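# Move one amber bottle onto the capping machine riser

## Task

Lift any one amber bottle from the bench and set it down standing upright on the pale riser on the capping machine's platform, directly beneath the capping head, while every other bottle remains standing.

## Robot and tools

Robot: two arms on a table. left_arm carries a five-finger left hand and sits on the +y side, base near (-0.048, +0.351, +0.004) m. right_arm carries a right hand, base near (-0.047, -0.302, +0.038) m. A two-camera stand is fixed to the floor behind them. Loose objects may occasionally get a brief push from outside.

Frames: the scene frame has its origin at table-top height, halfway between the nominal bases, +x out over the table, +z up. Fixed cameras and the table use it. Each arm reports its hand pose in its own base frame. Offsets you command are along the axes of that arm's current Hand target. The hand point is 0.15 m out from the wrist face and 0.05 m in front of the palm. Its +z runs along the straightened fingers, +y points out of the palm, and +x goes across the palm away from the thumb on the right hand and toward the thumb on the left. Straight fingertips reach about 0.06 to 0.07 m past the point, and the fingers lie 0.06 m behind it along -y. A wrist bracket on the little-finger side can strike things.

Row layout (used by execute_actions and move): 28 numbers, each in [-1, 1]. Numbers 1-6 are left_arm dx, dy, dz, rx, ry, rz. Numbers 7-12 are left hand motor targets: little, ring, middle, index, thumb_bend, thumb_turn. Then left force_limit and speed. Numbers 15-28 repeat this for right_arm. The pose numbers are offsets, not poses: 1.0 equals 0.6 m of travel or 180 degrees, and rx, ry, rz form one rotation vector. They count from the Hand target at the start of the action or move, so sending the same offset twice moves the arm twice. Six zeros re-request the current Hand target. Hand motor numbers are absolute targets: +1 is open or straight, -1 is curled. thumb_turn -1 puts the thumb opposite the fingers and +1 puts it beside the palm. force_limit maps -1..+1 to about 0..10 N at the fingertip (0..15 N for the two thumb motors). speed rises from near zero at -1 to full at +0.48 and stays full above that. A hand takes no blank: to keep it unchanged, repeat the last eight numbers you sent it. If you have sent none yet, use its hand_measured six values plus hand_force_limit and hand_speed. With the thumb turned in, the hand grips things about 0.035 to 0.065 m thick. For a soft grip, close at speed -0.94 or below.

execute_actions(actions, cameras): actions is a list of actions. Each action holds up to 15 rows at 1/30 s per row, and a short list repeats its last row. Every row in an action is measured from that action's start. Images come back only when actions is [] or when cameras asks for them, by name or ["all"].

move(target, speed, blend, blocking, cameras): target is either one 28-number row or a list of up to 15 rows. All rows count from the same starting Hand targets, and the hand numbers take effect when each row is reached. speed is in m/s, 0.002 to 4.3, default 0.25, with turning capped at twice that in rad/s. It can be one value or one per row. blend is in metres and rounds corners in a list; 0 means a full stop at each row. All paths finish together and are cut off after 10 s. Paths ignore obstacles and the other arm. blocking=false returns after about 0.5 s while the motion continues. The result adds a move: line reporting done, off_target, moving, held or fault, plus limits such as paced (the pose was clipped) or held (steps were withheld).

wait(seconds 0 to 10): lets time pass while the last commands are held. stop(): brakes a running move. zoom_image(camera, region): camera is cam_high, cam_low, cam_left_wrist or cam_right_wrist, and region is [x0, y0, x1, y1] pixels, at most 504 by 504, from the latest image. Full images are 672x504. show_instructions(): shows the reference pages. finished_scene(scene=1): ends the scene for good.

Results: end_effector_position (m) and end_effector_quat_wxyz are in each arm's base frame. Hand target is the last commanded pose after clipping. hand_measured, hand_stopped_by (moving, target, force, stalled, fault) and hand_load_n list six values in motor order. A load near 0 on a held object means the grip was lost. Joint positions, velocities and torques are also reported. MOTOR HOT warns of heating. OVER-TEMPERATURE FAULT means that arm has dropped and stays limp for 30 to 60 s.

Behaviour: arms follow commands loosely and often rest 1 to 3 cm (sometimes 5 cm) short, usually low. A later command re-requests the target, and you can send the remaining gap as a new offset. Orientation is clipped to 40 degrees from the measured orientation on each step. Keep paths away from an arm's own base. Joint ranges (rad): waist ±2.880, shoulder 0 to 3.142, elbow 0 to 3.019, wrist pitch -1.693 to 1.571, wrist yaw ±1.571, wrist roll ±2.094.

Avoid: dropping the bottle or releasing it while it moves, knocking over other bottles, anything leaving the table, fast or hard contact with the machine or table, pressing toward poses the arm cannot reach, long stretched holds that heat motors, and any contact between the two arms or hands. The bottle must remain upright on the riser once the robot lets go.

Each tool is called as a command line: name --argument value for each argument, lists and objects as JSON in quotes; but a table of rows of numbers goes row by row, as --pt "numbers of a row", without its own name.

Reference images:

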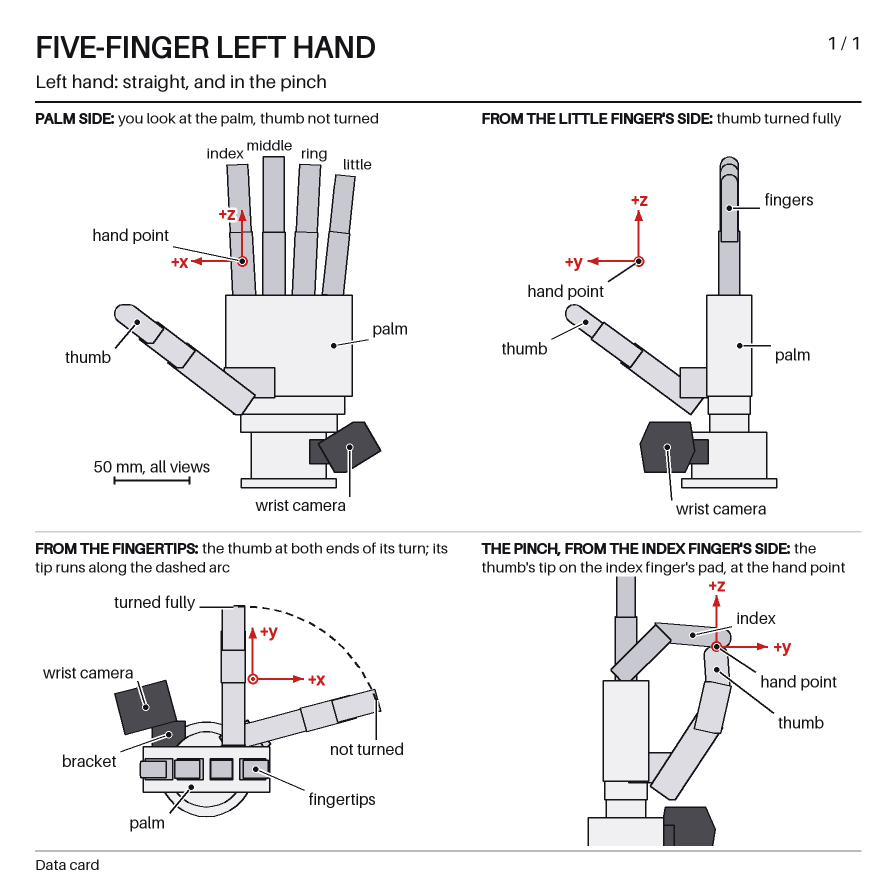

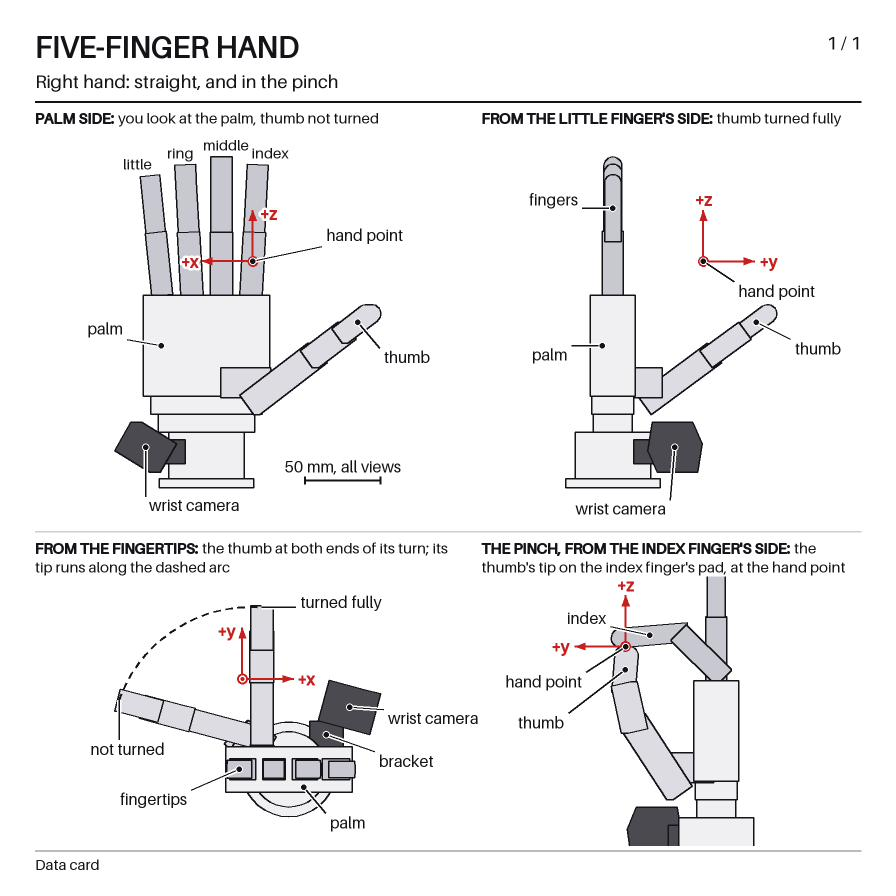

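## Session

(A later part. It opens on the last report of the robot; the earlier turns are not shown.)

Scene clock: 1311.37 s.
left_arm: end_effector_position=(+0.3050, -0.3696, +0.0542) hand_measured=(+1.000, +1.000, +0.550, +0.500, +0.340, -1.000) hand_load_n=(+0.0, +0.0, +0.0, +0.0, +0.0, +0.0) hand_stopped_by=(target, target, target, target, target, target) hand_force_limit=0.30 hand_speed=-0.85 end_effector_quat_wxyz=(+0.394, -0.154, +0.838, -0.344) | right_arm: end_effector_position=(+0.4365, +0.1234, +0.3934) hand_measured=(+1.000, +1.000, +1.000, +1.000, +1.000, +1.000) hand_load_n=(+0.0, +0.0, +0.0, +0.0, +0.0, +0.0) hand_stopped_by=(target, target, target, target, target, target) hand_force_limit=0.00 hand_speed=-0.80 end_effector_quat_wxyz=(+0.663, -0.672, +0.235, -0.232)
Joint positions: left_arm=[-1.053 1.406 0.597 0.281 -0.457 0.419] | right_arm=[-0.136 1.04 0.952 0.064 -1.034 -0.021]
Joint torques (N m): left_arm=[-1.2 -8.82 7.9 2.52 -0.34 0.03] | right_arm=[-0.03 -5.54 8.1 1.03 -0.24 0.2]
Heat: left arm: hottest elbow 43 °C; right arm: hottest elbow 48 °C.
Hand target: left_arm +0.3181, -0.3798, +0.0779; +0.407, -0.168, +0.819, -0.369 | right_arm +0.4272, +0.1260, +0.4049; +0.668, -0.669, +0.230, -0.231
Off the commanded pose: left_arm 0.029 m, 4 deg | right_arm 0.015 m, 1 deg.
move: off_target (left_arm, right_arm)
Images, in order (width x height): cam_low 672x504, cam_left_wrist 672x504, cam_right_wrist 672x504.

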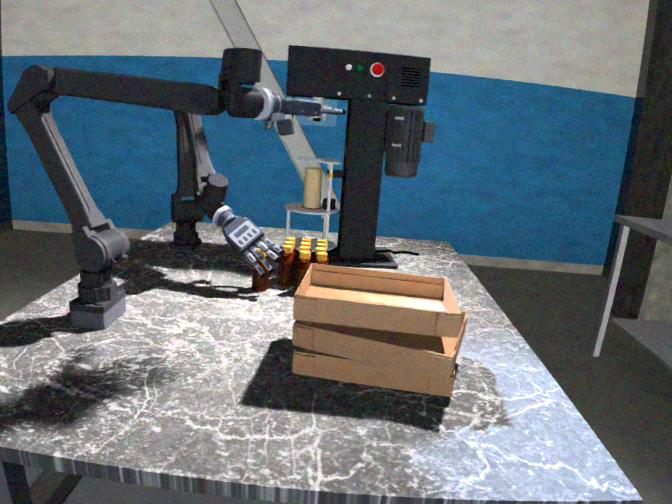

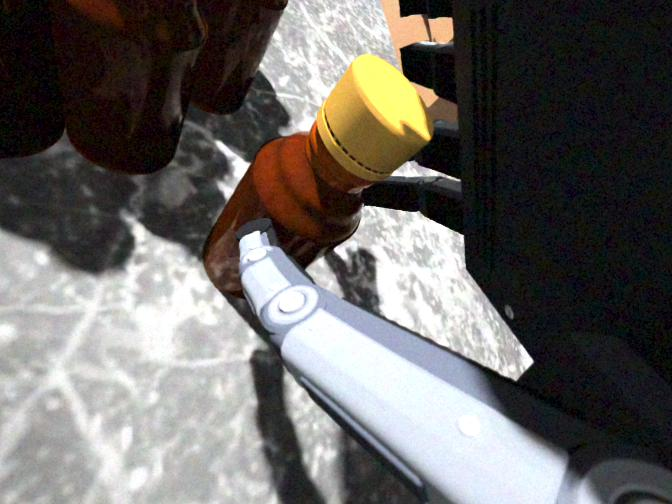

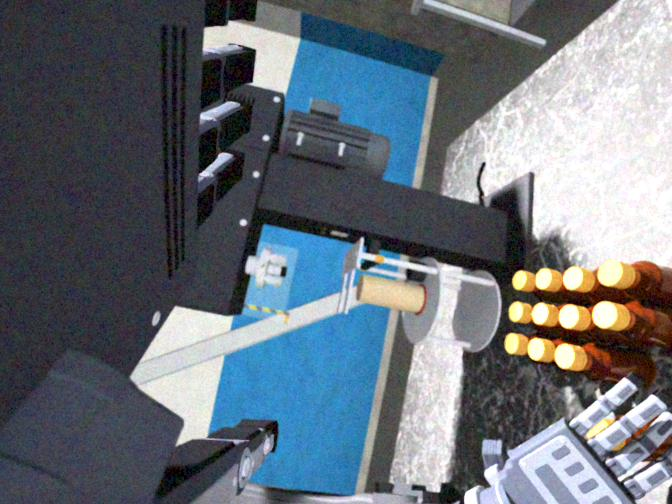

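move --pt "0 0 0 0 0 0 1 1 1 1 0.34 -1 0.3 -0.6 0 0 0 0 0 0 1 1 1 1 1 1 0 -0.8" --pt "0.0127 0.0123 -0.1828 0 0 0 1 1 1 1 0.34 -1 0.3 -0.6 0 0 0 0 0 0 1 1 1 1 1 1 0 -0.8" --pt "0.0367 0.0127 -0.1582 0.0013 -0.0866 0.1631 1 1 1 1 0.34 -1 0.3 -0.6 0 0 0 0 0 0 1 1 1 1 1 1 0 -0.8" --speed '[0.05,0.08,0.15]' --cameras '["all"]'

zoom_image --camera "cam_high" --region '[240, 170, 360, 310]'

zoom_image --camera "cam_left_wrist" --region '[100, 0, 440, 340]'

Scene clock: 1334.03 s.
left_arm: end_effector_position=(+0.2276, -0.3387, +0.0895) hand_measured=(+1.000, +1.000, +1.000, +1.000, +0.340, -1.000) hand_load_n=(+0.0, +0.0, +0.0, +0.0, +0.0, +0.0) hand_stopped_by=(target, target, target, target, target, target) hand_force_limit=0.30 hand_speed=-0.60 end_effector_quat_wxyz=(+0.585, +0.002, +0.779, -0.224) | right_arm: end_effector_position=(+0.4365, +0.1234, +0.3934) hand_measured=(+1.000, +1.000, +1.000, +1.000, +1.000, +1.000) hand_load_n=(+0.0, +0.0, +0.0, +0.0, +0.0, -0.5) hand_stopped_by=(target, target, target, target, target, target) hand_force_limit=0.00 hand_speed=-0.80 end_effector_quat_wxyz=(+0.663, -0.672, +0.235, -0.232)
Joint positions: left_arm=[-1.43 1.393 0.47 0.5 -1.021 0.841] | right_arm=[-0.136 1.04 0.952 0.064 -1.034 -0.021]
Joint torques (N m): left_arm=[-2.08 -6.53 6.11 2.35 -0.61 0.27] | right_arm=[0.15 -5.48 8.01 1.02 -0.23 0.19]
Heat: left arm: hottest elbow 42 °C; right arm: hottest elbow 46 °C.
Hand target: left_arm +0.2298, -0.3431, +0.0981; +0.593, -0.003, +0.772, -0.230 | right_arm +0.4272, +0.1260, +0.4049; +0.668, -0.669, +0.230, -0.231
Off the commanded pose: left_arm 0.010 m, 1 deg | right_arm 0.015 m, 1 deg.
move: off_target (right_arm)

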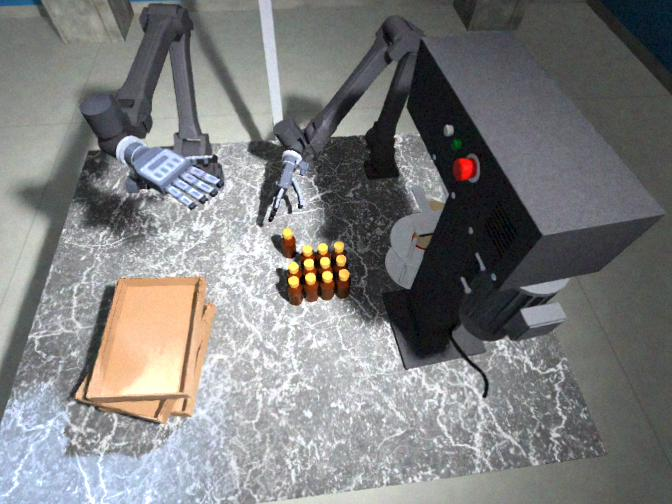

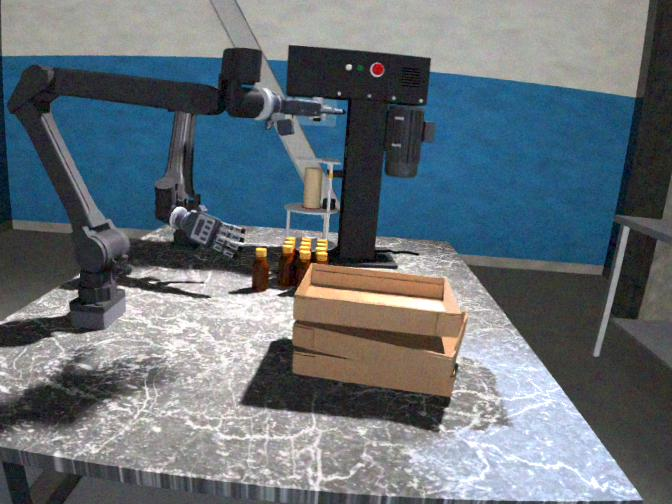

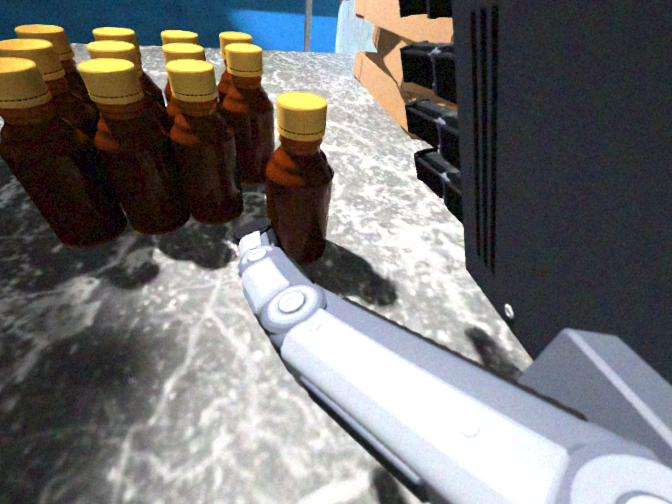

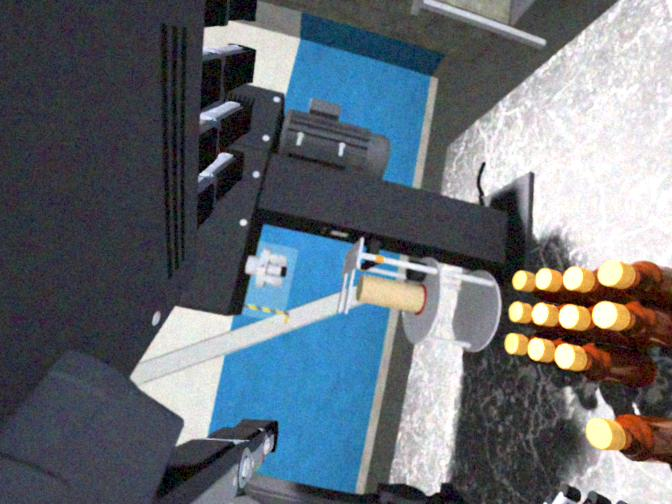

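Scaled by 3.600.

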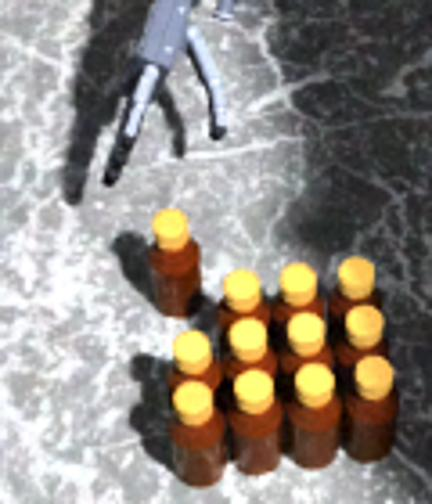

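Scaled by 1.482.

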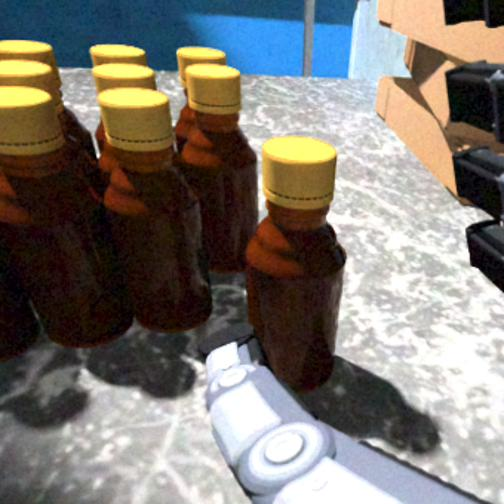

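move --target '[0.0203,0.0053,0.1108,0,0,0,1,1,1,1,0.34,-1,0.3,-0.6,0,0,0,0,0,0,1,1,1,1,1,1,0,-0.8]' --speed 0.1 --cameras '["all"]'

zoom_image --camera "cam_high" --region '[240, 170, 340, 270]'

zoom_image --camera "cam_left_wrist" --region '[180, 0, 430, 300]'

zoom_image --camera "cam_low" --region '[200, 200, 320, 300]'

Scene clock: 1350.97 s.
left_arm: end_effector_position=(+0.2799, -0.3450, +0.0525) hand_measured=(+1.000, +1.000, +1.000, +1.000, +0.340, -1.000) hand_load_n=(+0.0, +0.0, +0.0, +0.0, +0.0, +0.0) hand_stopped_by=(target, target, target, target, target, target) hand_force_limit=0.30 hand_speed=-0.60 end_effector_quat_wxyz=(+0.581, +0.008, +0.787, -0.208) | right_arm: end_effector_position=(+0.4365, +0.1234, +0.3934) hand_measured=(+1.000, +1.000, +1.000, +1.000, +1.000, +1.000) hand_load_n=(+0.0, +0.0, +0.0, -0.5, +0.0, -0.5) hand_stopped_by=(target, target, target, target, target, target) hand_force_limit=0.00 hand_speed=-0.80 end_effector_quat_wxyz=(+0.663, -0.672, +0.235, -0.232)
Joint positions: left_arm=[-1.28 1.571 0.5 0.684 -0.888 0.932] | right_arm=[-0.136 1.04 0.952 0.064 -1.034 -0.021]
Joint torques (N m): left_arm=[-1.44 -7.94 8.12 2.48 -0.29 0.3] | right_arm=[-0.03 -5.3 8.03 1.03 -0.25 0.21]
Heat: left arm: hottest elbow 41 °C; right arm: hottest elbow 45 °C.
Hand target: left_arm +0.2880, -0.3669, +0.0731; +0.593, -0.003, +0.772, -0.230 | right_arm +0.4272, +0.1260, +0.4049; +0.668, -0.669, +0.230, -0.231
Off the commanded pose: left_arm 0.031 m, 3 deg | right_arm 0.015 m, 1 deg.
move: off_target (left_arm, right_arm)

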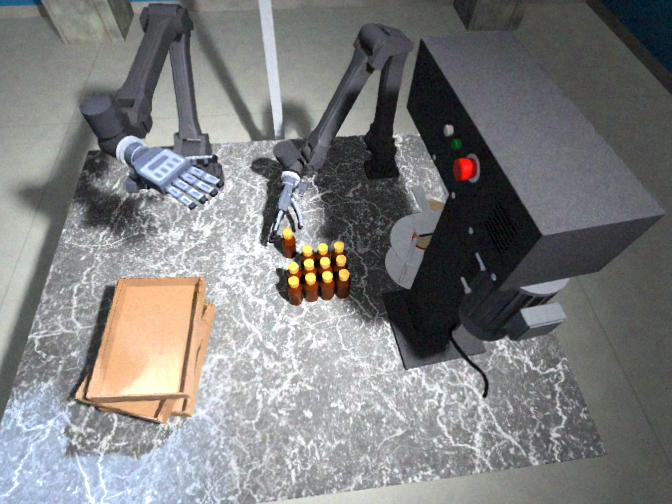

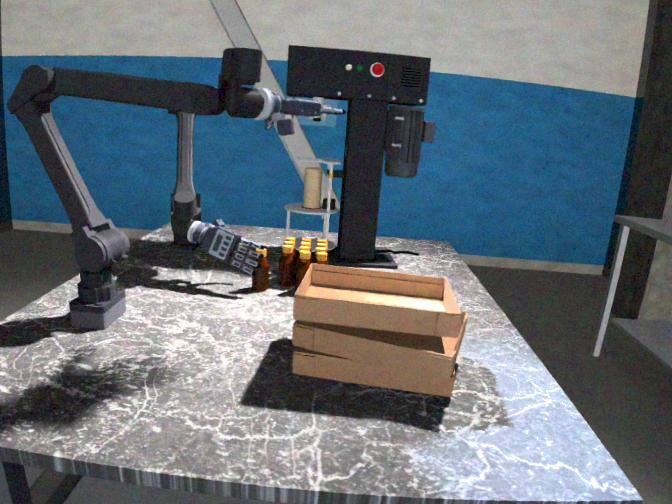

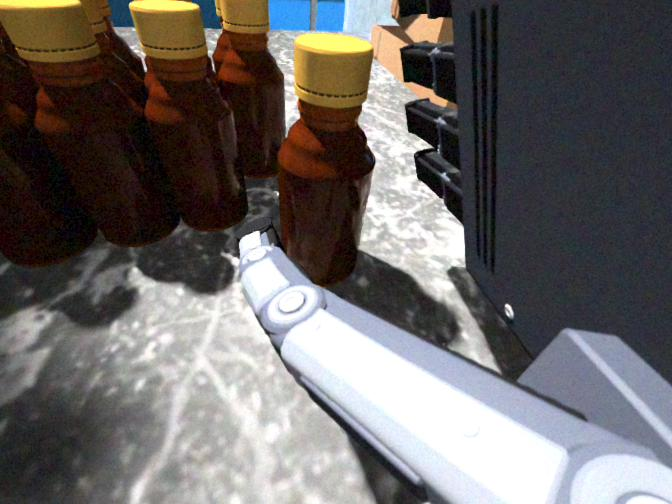

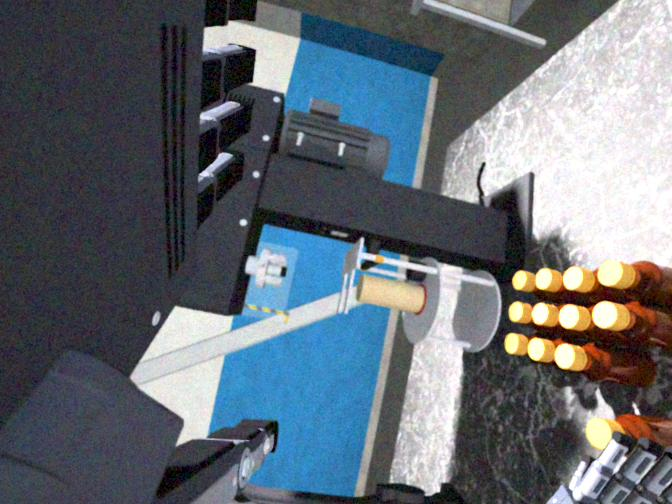

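Scaled by 5.040.

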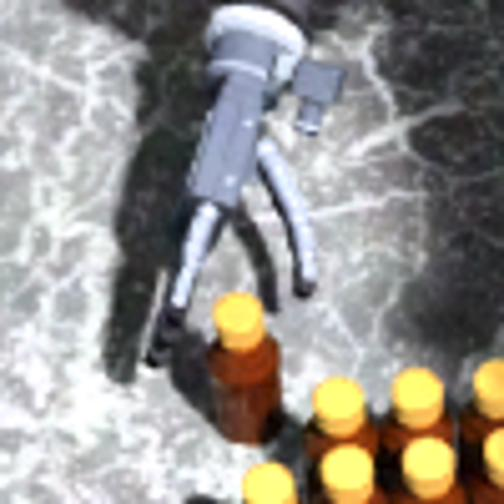

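Scaled by 1.680.

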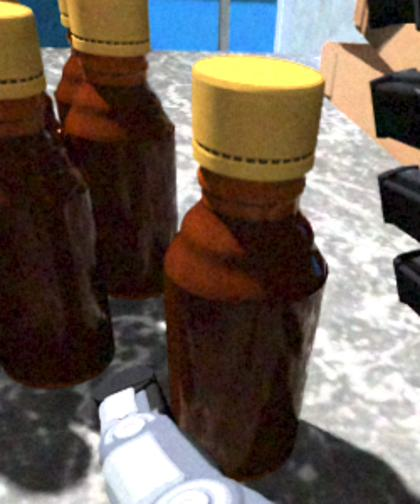

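Scaled by 4.200.

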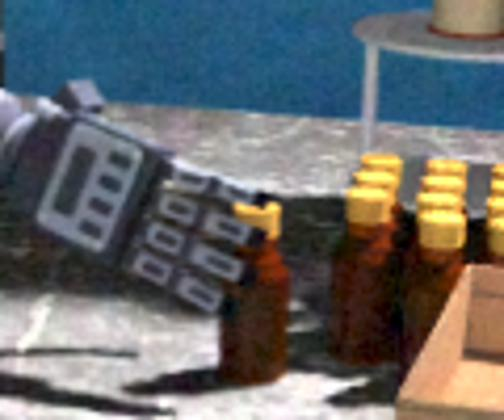

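move --target '[-0.0005,-0.0178,0.0452,0,0,0,1,1,1,1,0.34,-1,0.3,-0.6,0,0,0,0,0,0,1,1,1,1,1,1,0,-0.8]' --speed 0.06 --cameras '["cam_high","cam_left_wrist"]'

zoom_image --camera "cam_high" --region '[240, 170, 340, 270]'

zoom_image --camera "cam_left_wrist" --region '[180, 0, 430, 300]'

Scene clock: 1365.23 s.
left_arm: end_effector_position=(+0.3012, -0.3643, +0.0512) hand_measured=(+1.000, +1.000, +1.000, +1.000, +0.340, -1.000) hand_load_n=(+0.0, +0.0, +0.0, +0.0, +0.0, +0.5) hand_stopped_by=(target, target, target, target, target, target) hand_force_limit=0.30 hand_speed=-0.60 end_effector_quat_wxyz=(+0.580, +0.008, +0.787, -0.209) | right_arm: end_effector_position=(+0.4365, +0.1234, +0.3934) hand_measured=(+1.000, +1.000, +1.000, +1.000, +1.000, +1.000) hand_load_n=(+0.0, +0.0, +0.0, +0.0, +0.0, -0.5) hand_stopped_by=(target, target, target, target, target, target) hand_force_limit=0.00 hand_speed=-0.80 end_effector_quat_wxyz=(+0.663, -0.672, +0.235, -0.232)
Joint positions: left_arm=[-1.238 1.624 0.566 0.687 -0.848 0.952] | right_arm=[-0.136 1.04 0.952 0.064 -1.034 -0.021]
Joint torques (N m): left_arm=[-1.26 -8.53 8.25 2.52 -0.28 0.29] | right_arm=[0.03 -5.3 8.02 0.99 -0.26 0.21]
Heat: left arm: hottest elbow 41 °C; right arm: hottest elbow 45 °C.
Hand target: left_arm +0.3100, -0.3859, +0.0720; +0.593, -0.003, +0.772, -0.230 | right_arm +0.4272, +0.1260, +0.4049; +0.668, -0.669, +0.230, -0.231
Off the commanded pose: left_arm 0.031 m, 4 deg | right_arm 0.015 m, 1 deg.
move: off_target (left_arm, right_arm)
Images, in order (width x height): cam_high 672x504, cam_left_wrist 672x504.

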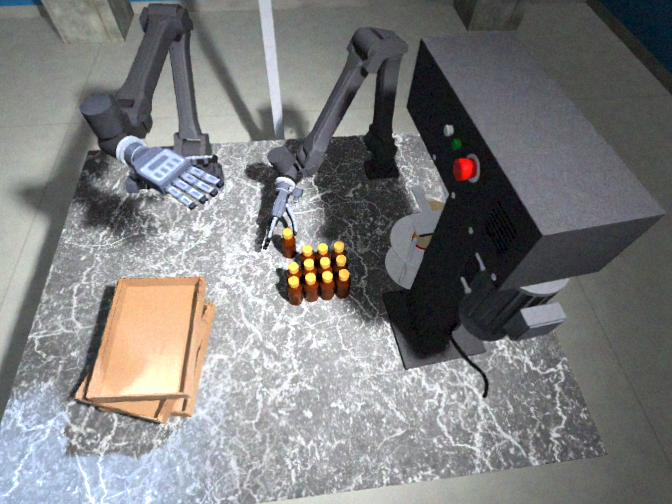

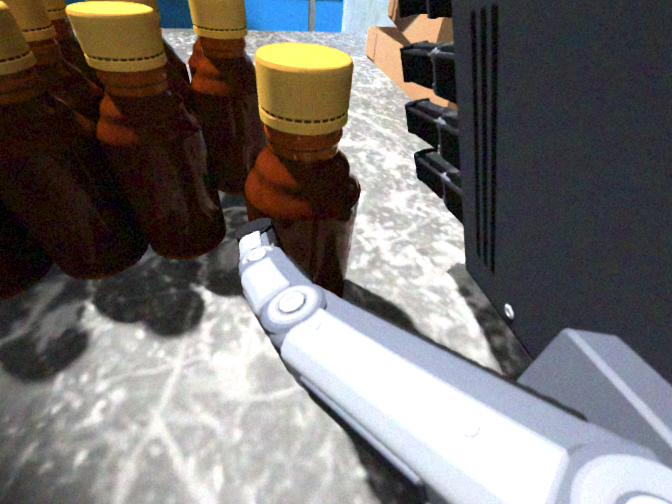

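Scaled by 5.040.

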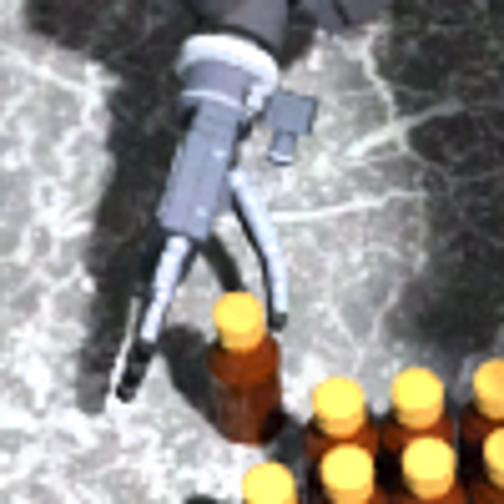

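Scaled by 1.680.

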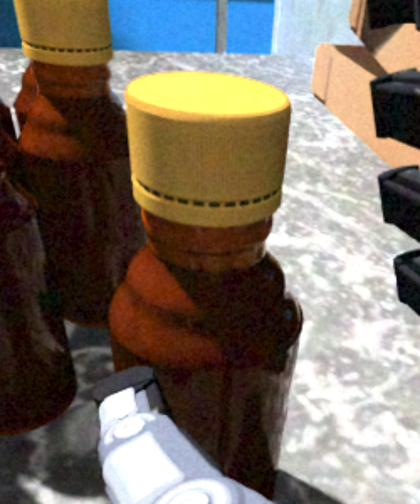

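move --target '[0.0042,-0.0022,0.0102,0,0,0,1,1,1,1,0.34,-1,0.3,-0.6,0,0,0,0,0,0,1,1,1,1,1,1,0,-0.8]' --speed 0.04 --cameras '["cam_high","cam_left_wrist","cam_low"]'

zoom_image --camera "cam_high" --region '[250, 200, 330, 270]'

zoom_image --camera "cam_low" --region '[200, 220, 300, 300]'

Scene clock: 1373.13 s.
left_arm: end_effector_position=(+0.3019, -0.3700, +0.0481) hand_measured=(+1.000, +1.000, +1.000, +1.000, +0.340, -1.000) hand_load_n=(+0.0, +0.0, +0.0, +0.0, +0.0, +0.0) hand_stopped_by=(target, target, target, target, target, target) hand_force_limit=0.30 hand_speed=-0.60 end_effector_quat_wxyz=(+0.579, +0.011, +0.787, -0.211) | right_arm: end_effector_position=(+0.4365, +0.1234, +0.3934) hand_measured=(+1.000, +1.000, +1.000, +1.000, +1.000, +1.000) hand_load_n=(+0.0, +0.0, +0.0, +0.0, +0.0, +0.0) hand_stopped_by=(target, target, target, target, target, target) hand_force_limit=0.00 hand_speed=-0.80 end_effector_quat_wxyz=(+0.663, -0.672, +0.235, -0.232)
Joint positions: left_arm=[-1.24 1.643 0.577 0.697 -0.842 0.955] | right_arm=[-0.136 1.04 0.952 0.064 -1.034 -0.021]
Joint torques (N m): left_arm=[-1.2 -8.7 8.32 2.52 -0.27 0.29] | right_arm=[-0.26 -5.3 8.09 1.05 -0.24 0.18]
Heat: left arm: hottest elbow 40 °C; right arm: hottest elbow 45 °C.
Hand target: left_arm +0.3145, -0.3899, +0.0690; +0.593, -0.003, +0.772, -0.230 | right_arm +0.4272, +0.1260, +0.4049; +0.668, -0.669, +0.230, -0.231
Off the commanded pose: left_arm 0.032 m, 4 deg | right_arm 0.015 m, 1 deg.
move: off_target (left_arm, right_arm)
Images, in order (width x height): cam_high 672x504, cam_low 672x504, cam_left_wrist 672x504.

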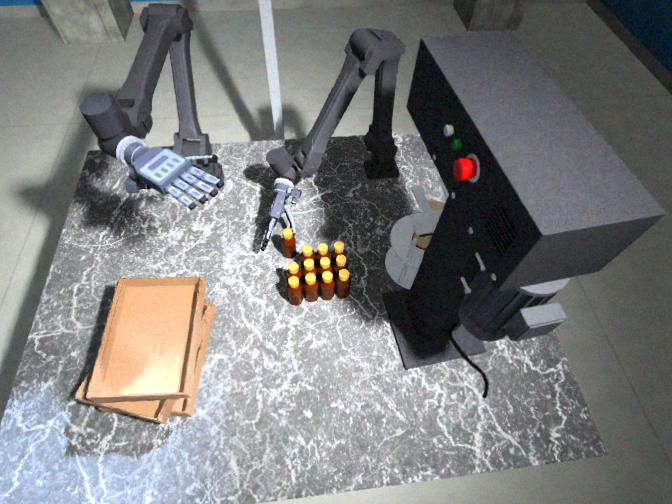

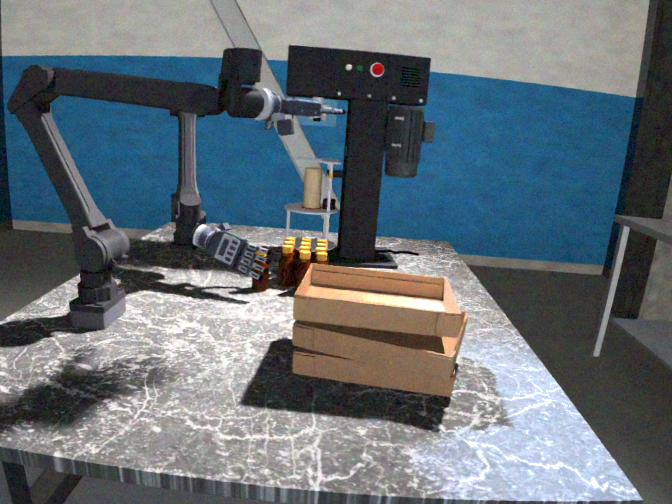

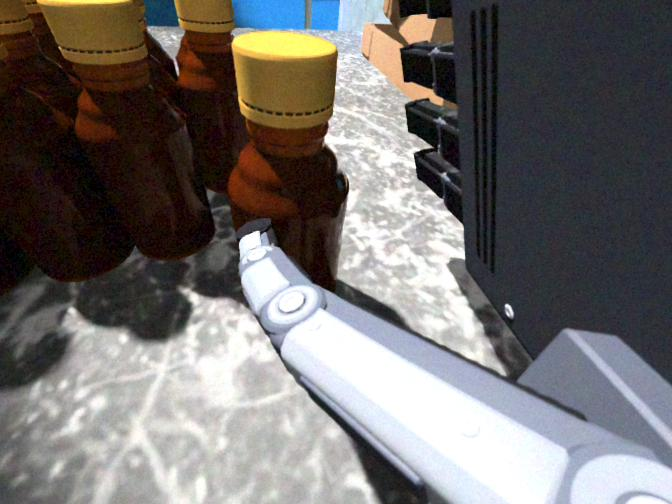

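Scaled by 6.300.

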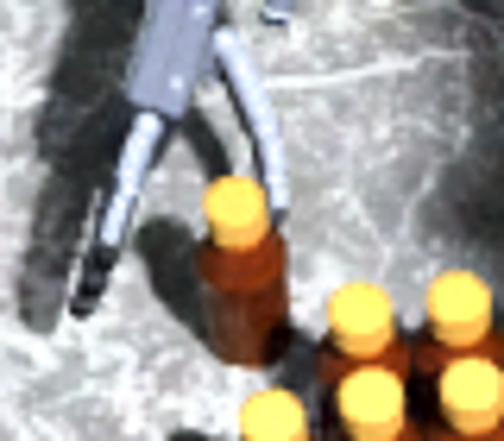

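Scaled by 5.040.

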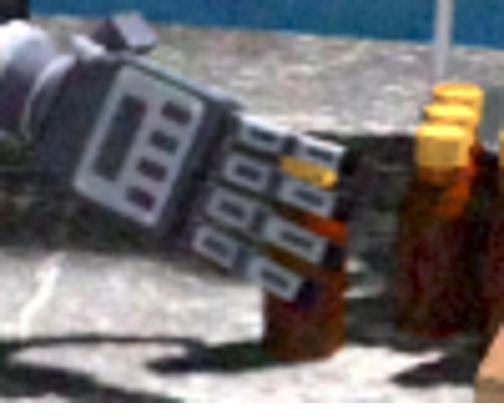

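move --target '[0.0020,0.0050,0.0030,0,0,0,1,1,1,1,0.34,-1,0.3,-0.6,0,0,0,0,0,0,1,1,1,1,1,1,0,-0.8]' --speed 0.03 --cameras '["cam_left_wrist"]'

Scene clock: 1385.90 s.
left_arm: end_effector_position=(+0.3026, -0.3715, +0.0477) hand_measured=(+1.000, +1.000, +1.000, +1.000, +0.340, -1.000) hand_load_n=(+0.0, +0.0, +0.0, +0.0, +0.5, +0.0) hand_stopped_by=(target, target, target, target, target, target) hand_force_limit=0.30 hand_speed=-0.60 end_effector_quat_wxyz=(+0.579, +0.012, +0.786, -0.214) | right_arm: end_effector_position=(+0.4365, +0.1234, +0.3934) hand_measured=(+1.000, +1.000, +1.000, +1.000, +1.000, +1.000) hand_load_n=(+0.0, -0.5, -0.5, +0.0, +0.0, -0.5) hand_stopped_by=(target, target, target, target, target, target) hand_force_limit=0.00 hand_speed=-0.80 end_effector_quat_wxyz=(+0.663, -0.672, +0.235, -0.232)
Joint positions: left_arm=[-1.238 1.647 0.577 0.709 -0.836 0.959] | right_arm=[-0.136 1.04 0.952 0.064 -1.034 -0.021]
Joint torques (N m): left_arm=[-1.08 -8.47 8.02 2.54 -0.23 0.27] | right_arm=[0.15 -5.01 7.99 0.99 -0.22 0.19]
Heat: left arm: hottest elbow 40 °C; right arm: hottest elbow 44 °C.
Hand target: left_arm +0.3166, -0.3882, +0.0665; +0.593, -0.003, +0.772, -0.230 | right_arm +0.4272, +0.1260, +0.4049; +0.668, -0.669, +0.230, -0.231
Off the commanded pose: left_arm 0.029 m, 3 deg | right_arm 0.015 m, 1 deg.
move: off_target (left_arm, right_arm)
Images, in order (width x height): cam_left_wrist 672x504.

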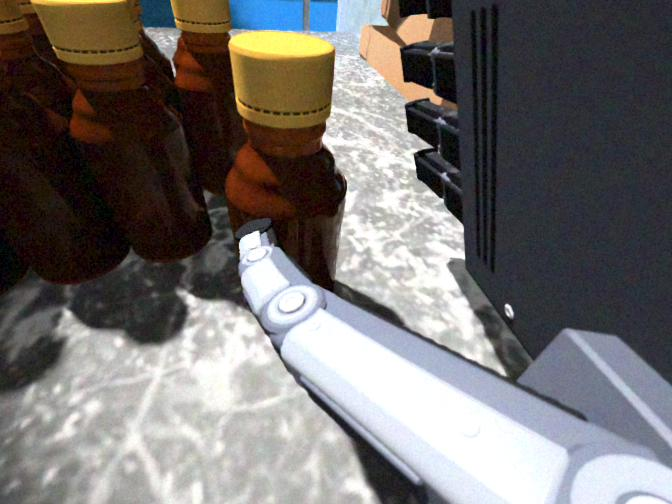

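move --target '[-0.0067,0.0177,-0.0020,0,0,0,1,1,1,1,0.34,-1,0.3,-0.6,0,0,0,0,0,0,1,1,1,1,1,1,0,-0.8]' --speed 0.03 --cameras '["cam_left_wrist","cam_high"]'

zoom_image --camera "cam_high" --region '[250, 200, 330, 270]'

Scene clock: 1394.57 s.
left_arm: end_effector_position=(+0.3093, -0.3704, +0.0493) hand_measured=(+1.000, +1.000, +1.000, +1.000, +0.340, -1.000) hand_load_n=(+0.0, +0.0, +0.0, +0.0, +0.5, +0.5) hand_stopped_by=(target, target, target, target, target, target) hand_force_limit=0.30 hand_speed=-0.60 end_effector_quat_wxyz=(+0.580, +0.008, +0.785, -0.218) | right_arm: end_effector_position=(+0.4365, +0.1234, +0.3934) hand_measured=(+1.000, +1.000, +1.000, +1.000, +1.000, +1.000) hand_load_n=(+0.0, +0.0, +0.0, +0.0, +0.0, -0.5) hand_stopped_by=(target, target, target, target, target, target) hand_force_limit=0.00 hand_speed=-0.80 end_effector_quat_wxyz=(+0.663, -0.672, +0.235, -0.232)
Joint positions: left_arm=[-1.22 1.647 0.577 0.724 -0.819 0.964] | right_arm=[-0.136 1.04 0.952 0.064 -1.034 -0.021]
Joint torques (N m): left_arm=[-1.2 -9.64 6.12 2.59 -0.25 0.3] | right_arm=[0.03 -5.36 8.05 1.01 -0.22 0.23]
Heat: left arm: hottest elbow 40 °C; right arm: hottest elbow 44 °C.
Hand target: left_arm +0.3196, -0.3772, +0.0666; +0.593, -0.003, +0.772, -0.230 | right_arm +0.4272, +0.1260, +0.4049; +0.668, -0.669, +0.230, -0.231
Off the commanded pose: left_arm 0.021 m, 3 deg | right_arm 0.015 m, 1 deg.
move: off_target (left_arm, right_arm)
Images, in order (width x height): cam_high 672x504, cam_left_wrist 672x504.

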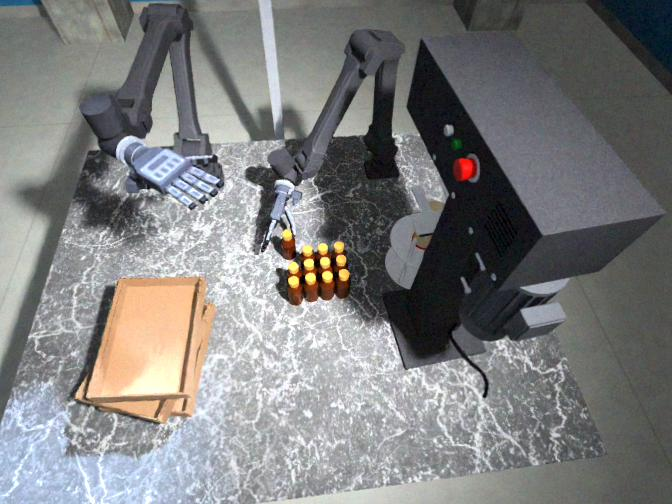

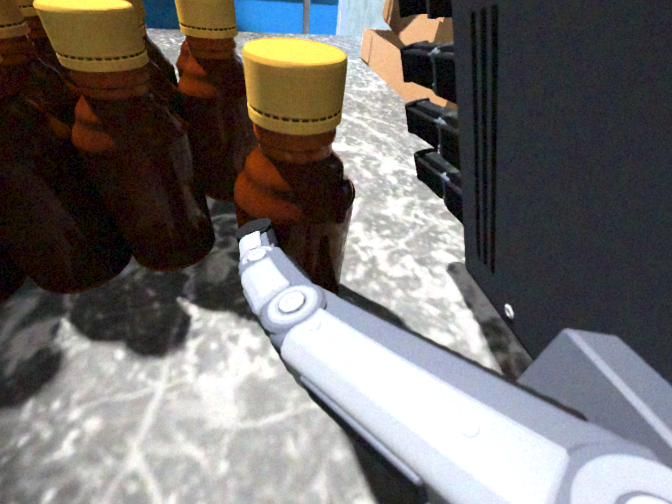

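Scaled by 6.300.

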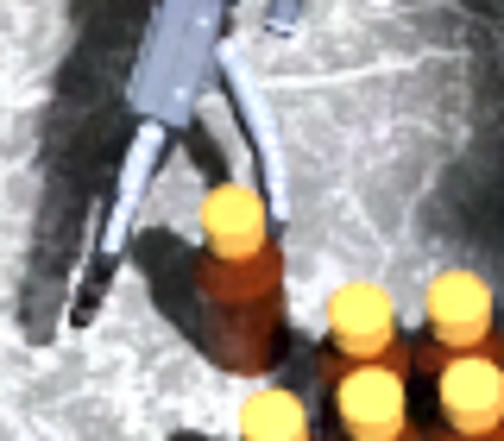

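move --target '[0.0065,0.0025,0.0006,0,0,0,1,1,1,1,0.34,-1,0.3,-0.6,0,0,0,0,0,0,1,1,1,1,1,1,0,-0.8]' --speed 0.03 --cameras '["cam_left_wrist"]'

Scene clock: 1401.43 s.
left_arm: end_effector_position=(+0.3098, -0.3718, +0.0512) hand_measured=(+1.000, +1.000, +1.000, +1.000, +0.340, -1.000) hand_load_n=(+0.0, +0.0, +0.0, +0.0, +0.5, +0.0) hand_stopped_by=(target, target, target, target, target, target) hand_force_limit=0.30 hand_speed=-0.60 end_effector_quat_wxyz=(+0.582, +0.006, +0.782, -0.223) | right_arm: end_effector_position=(+0.4365, +0.1234, +0.3934) hand_measured=(+1.000, +1.000, +1.000, +1.000, +1.000, +1.000) hand_load_n=(+0.0, +0.0, +0.0, +0.0, -0.5, -0.5) hand_stopped_by=(target, target, target, target, target, target) hand_force_limit=0.00 hand_speed=-0.80 end_effector_quat_wxyz=(+0.663, -0.672, +0.235, -0.232)
Joint positions: left_arm=[-1.22 1.647 0.577 0.736 -0.819 0.964] | right_arm=[-0.136 1.04 0.952 0.064 -1.034 -0.021]
Joint torques (N m): left_arm=[-1.26 -8.7 5.93 2.63 -0.27 0.29] | right_arm=[0.15 -5.3 8.08 0.98 -0.24 0.18]
Heat: left arm: hottest elbow 40 °C; right arm: hottest elbow 44 °C.
Hand target: left_arm +0.3192, -0.3770, +0.0624; +0.593, -0.003, +0.772, -0.230 | right_arm +0.4272, +0.1260, +0.4049; +0.668, -0.669, +0.230, -0.231
Off the commanded pose: left_arm 0.016 m, 2 deg | right_arm 0.015 m, 1 deg.
move: off_target (left_arm, right_arm)
Images, in order (width x height): cam_left_wrist 672x504.

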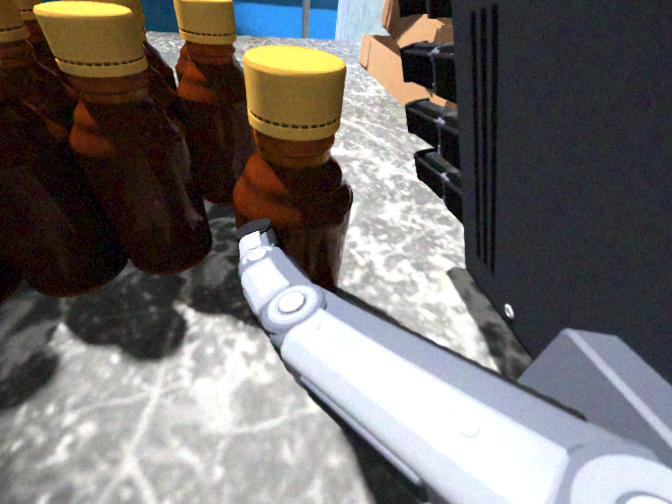

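move --target '[0.0122,0.0048,0.0022,0,0,0,1,1,1,1,0.34,-1,0.3,-0.6,0,0,0,0,0,0,1,1,1,1,1,1,0,-0.8]' --speed 0.03 --cameras '["cam_left_wrist"]'

Scene clock: 1405.00 s.
left_arm: end_effector_position=(+0.3104, -0.3730, +0.0447) hand_measured=(+1.000, +1.000, +1.000, +1.000, +0.340, -1.000) hand_load_n=(+0.0, +0.0, +0.0, +0.0, +0.5, +0.0) hand_stopped_by=(target, target, target, target, target, target) hand_force_limit=0.30 hand_speed=-0.60 end_effector_quat_wxyz=(+0.583, +0.006, +0.781, -0.224) | right_arm: end_effector_position=(+0.4365, +0.1234, +0.3934) hand_measured=(+1.000, +1.000, +1.000, +1.000, +1.000, +1.000) hand_load_n=(-0.5, -0.5, +0.0, +0.0, +0.0, -0.5) hand_stopped_by=(target, target, target, target, target, target) hand_force_limit=0.00 hand_speed=-0.80 end_effector_quat_wxyz=(+0.663, -0.672, +0.235, -0.232)
Joint positions: left_arm=[-1.22 1.673 0.577 0.767 -0.819 0.967] | right_arm=[-0.136 1.04 0.952 0.064 -1.034 -0.021]
Joint torques (N m): left_arm=[-1.2 -8.82 5.55 2.58 -0.28 0.27] | right_arm=[0.15 -5.07 8.14 0.98 -0.26 0.22]
Heat: left arm: hottest elbow 40 °C; right arm: hottest elbow 44 °C.
Hand target: left_arm +0.3190, -0.3770, +0.0544; +0.593, -0.003, +0.772, -0.230 | right_arm +0.4272, +0.1260, +0.4049; +0.668, -0.669, +0.230, -0.231
Off the commanded pose: left_arm 0.014 m, 2 deg | right_arm 0.015 m, 1 deg.
move: off_target (left_arm, right_arm)
Images, in order (width x height): cam_left_wrist 672x504.

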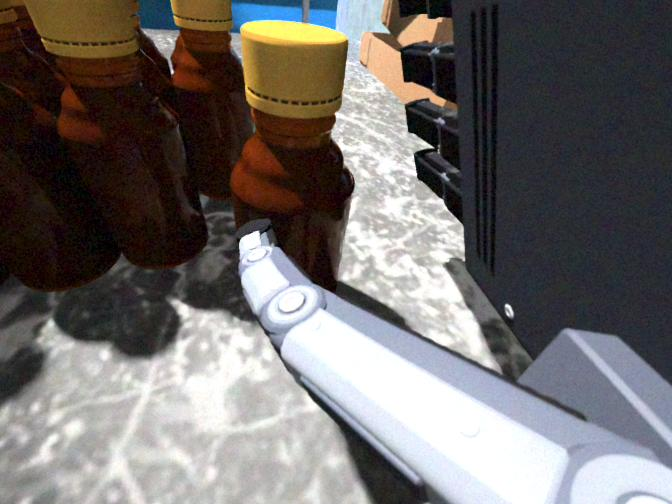

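move --target '[0,0,0,0,0,0,1,1,0.0,-0.1,0.34,-1,-0.6,-0.92,0,0,0,0,0,0,1,1,1,1,1,1,0,-0.8]' --cameras '["cam_left_wrist","cam_low","cam_high"]'

zoom_image --camera "cam_low" --region '[200, 220, 300, 300]'

zoom_image --camera "cam_high" --region '[250, 200, 330, 270]'

Scene clock: 1415.20 s.
left_arm: end_effector_position=(+0.3103, -0.3732, +0.0446) hand_measured=(+1.000, +1.000, +0.292, +0.268, +0.342, -1.000) hand_load_n=(+0.0, +0.0, +2.0, +4.0, +4.5, +0.0) hand_stopped_by=(target, target, force, force, target, target) hand_force_limit=-0.60 hand_speed=-0.92 end_effector_quat_wxyz=(+0.582, +0.006, +0.781, -0.224) | right_arm: end_effector_position=(+0.4365, +0.1234, +0.3934) hand_measured=(+1.000, +1.000, +1.000, +1.000, +1.000, +1.000) hand_load_n=(+0.0, +0.0, +0.0, +0.0, +0.0, +0.0) hand_stopped_by=(target, target, target, target, target, target) hand_force_limit=0.00 hand_speed=-0.80 end_effector_quat_wxyz=(+0.663, -0.672, +0.235, -0.232)
Joint positions: left_arm=[-1.22 1.673 0.577 0.767 -0.817 0.967] | right_arm=[-0.136 1.04 0.952 0.064 -1.034 -0.021]
Joint torques (N m): left_arm=[-1.2 -8.82 5.55 2.58 -0.29 0.27] | right_arm=[-0.09 -5.3 8.06 1.05 -0.24 0.2]
Heat: left arm: hottest elbow 39 °C; right arm: hottest elbow 44 °C.
Hand target: left_arm +0.3190, -0.3770, +0.0544; +0.593, -0.003, +0.772, -0.230 | right_arm +0.4272, +0.1260, +0.4049; +0.668, -0.669, +0.230, -0.231
Off the commanded pose: left_arm 0.014 m, 2 deg | right_arm 0.015 m, 1 deg.
move: off_target (left_arm, right_arm)
Images, in order (width x height): cam_high 672x504, cam_low 672x504, cam_left_wrist 672x504.

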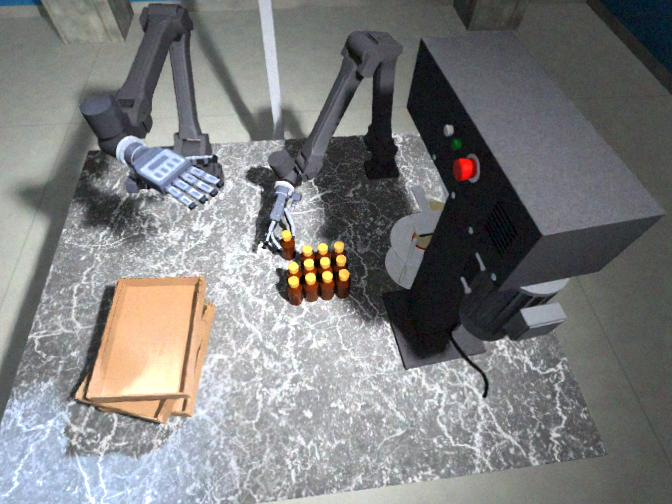

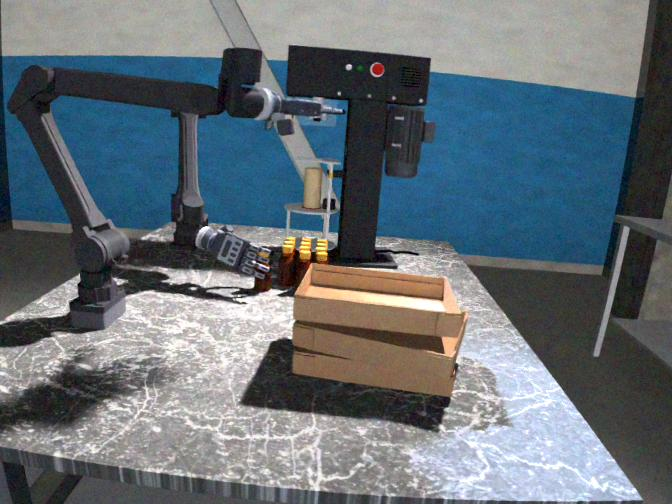

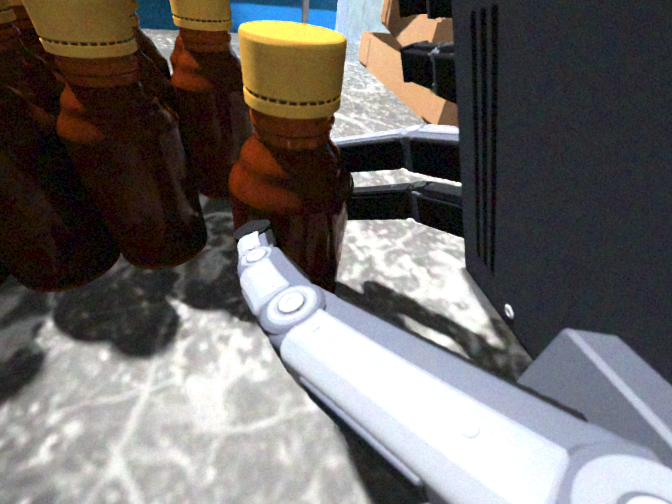

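Scaled by 5.040.

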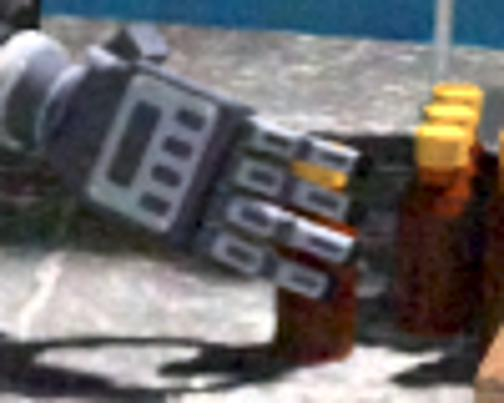

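Scaled by 6.300.

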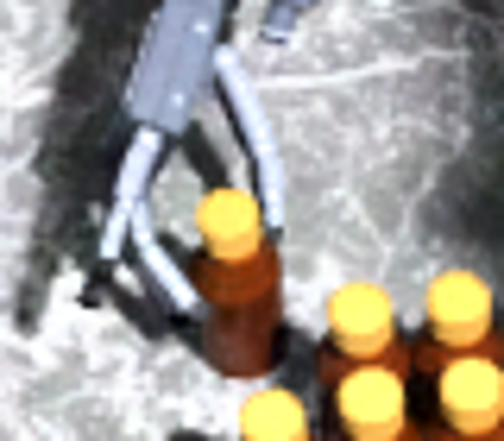

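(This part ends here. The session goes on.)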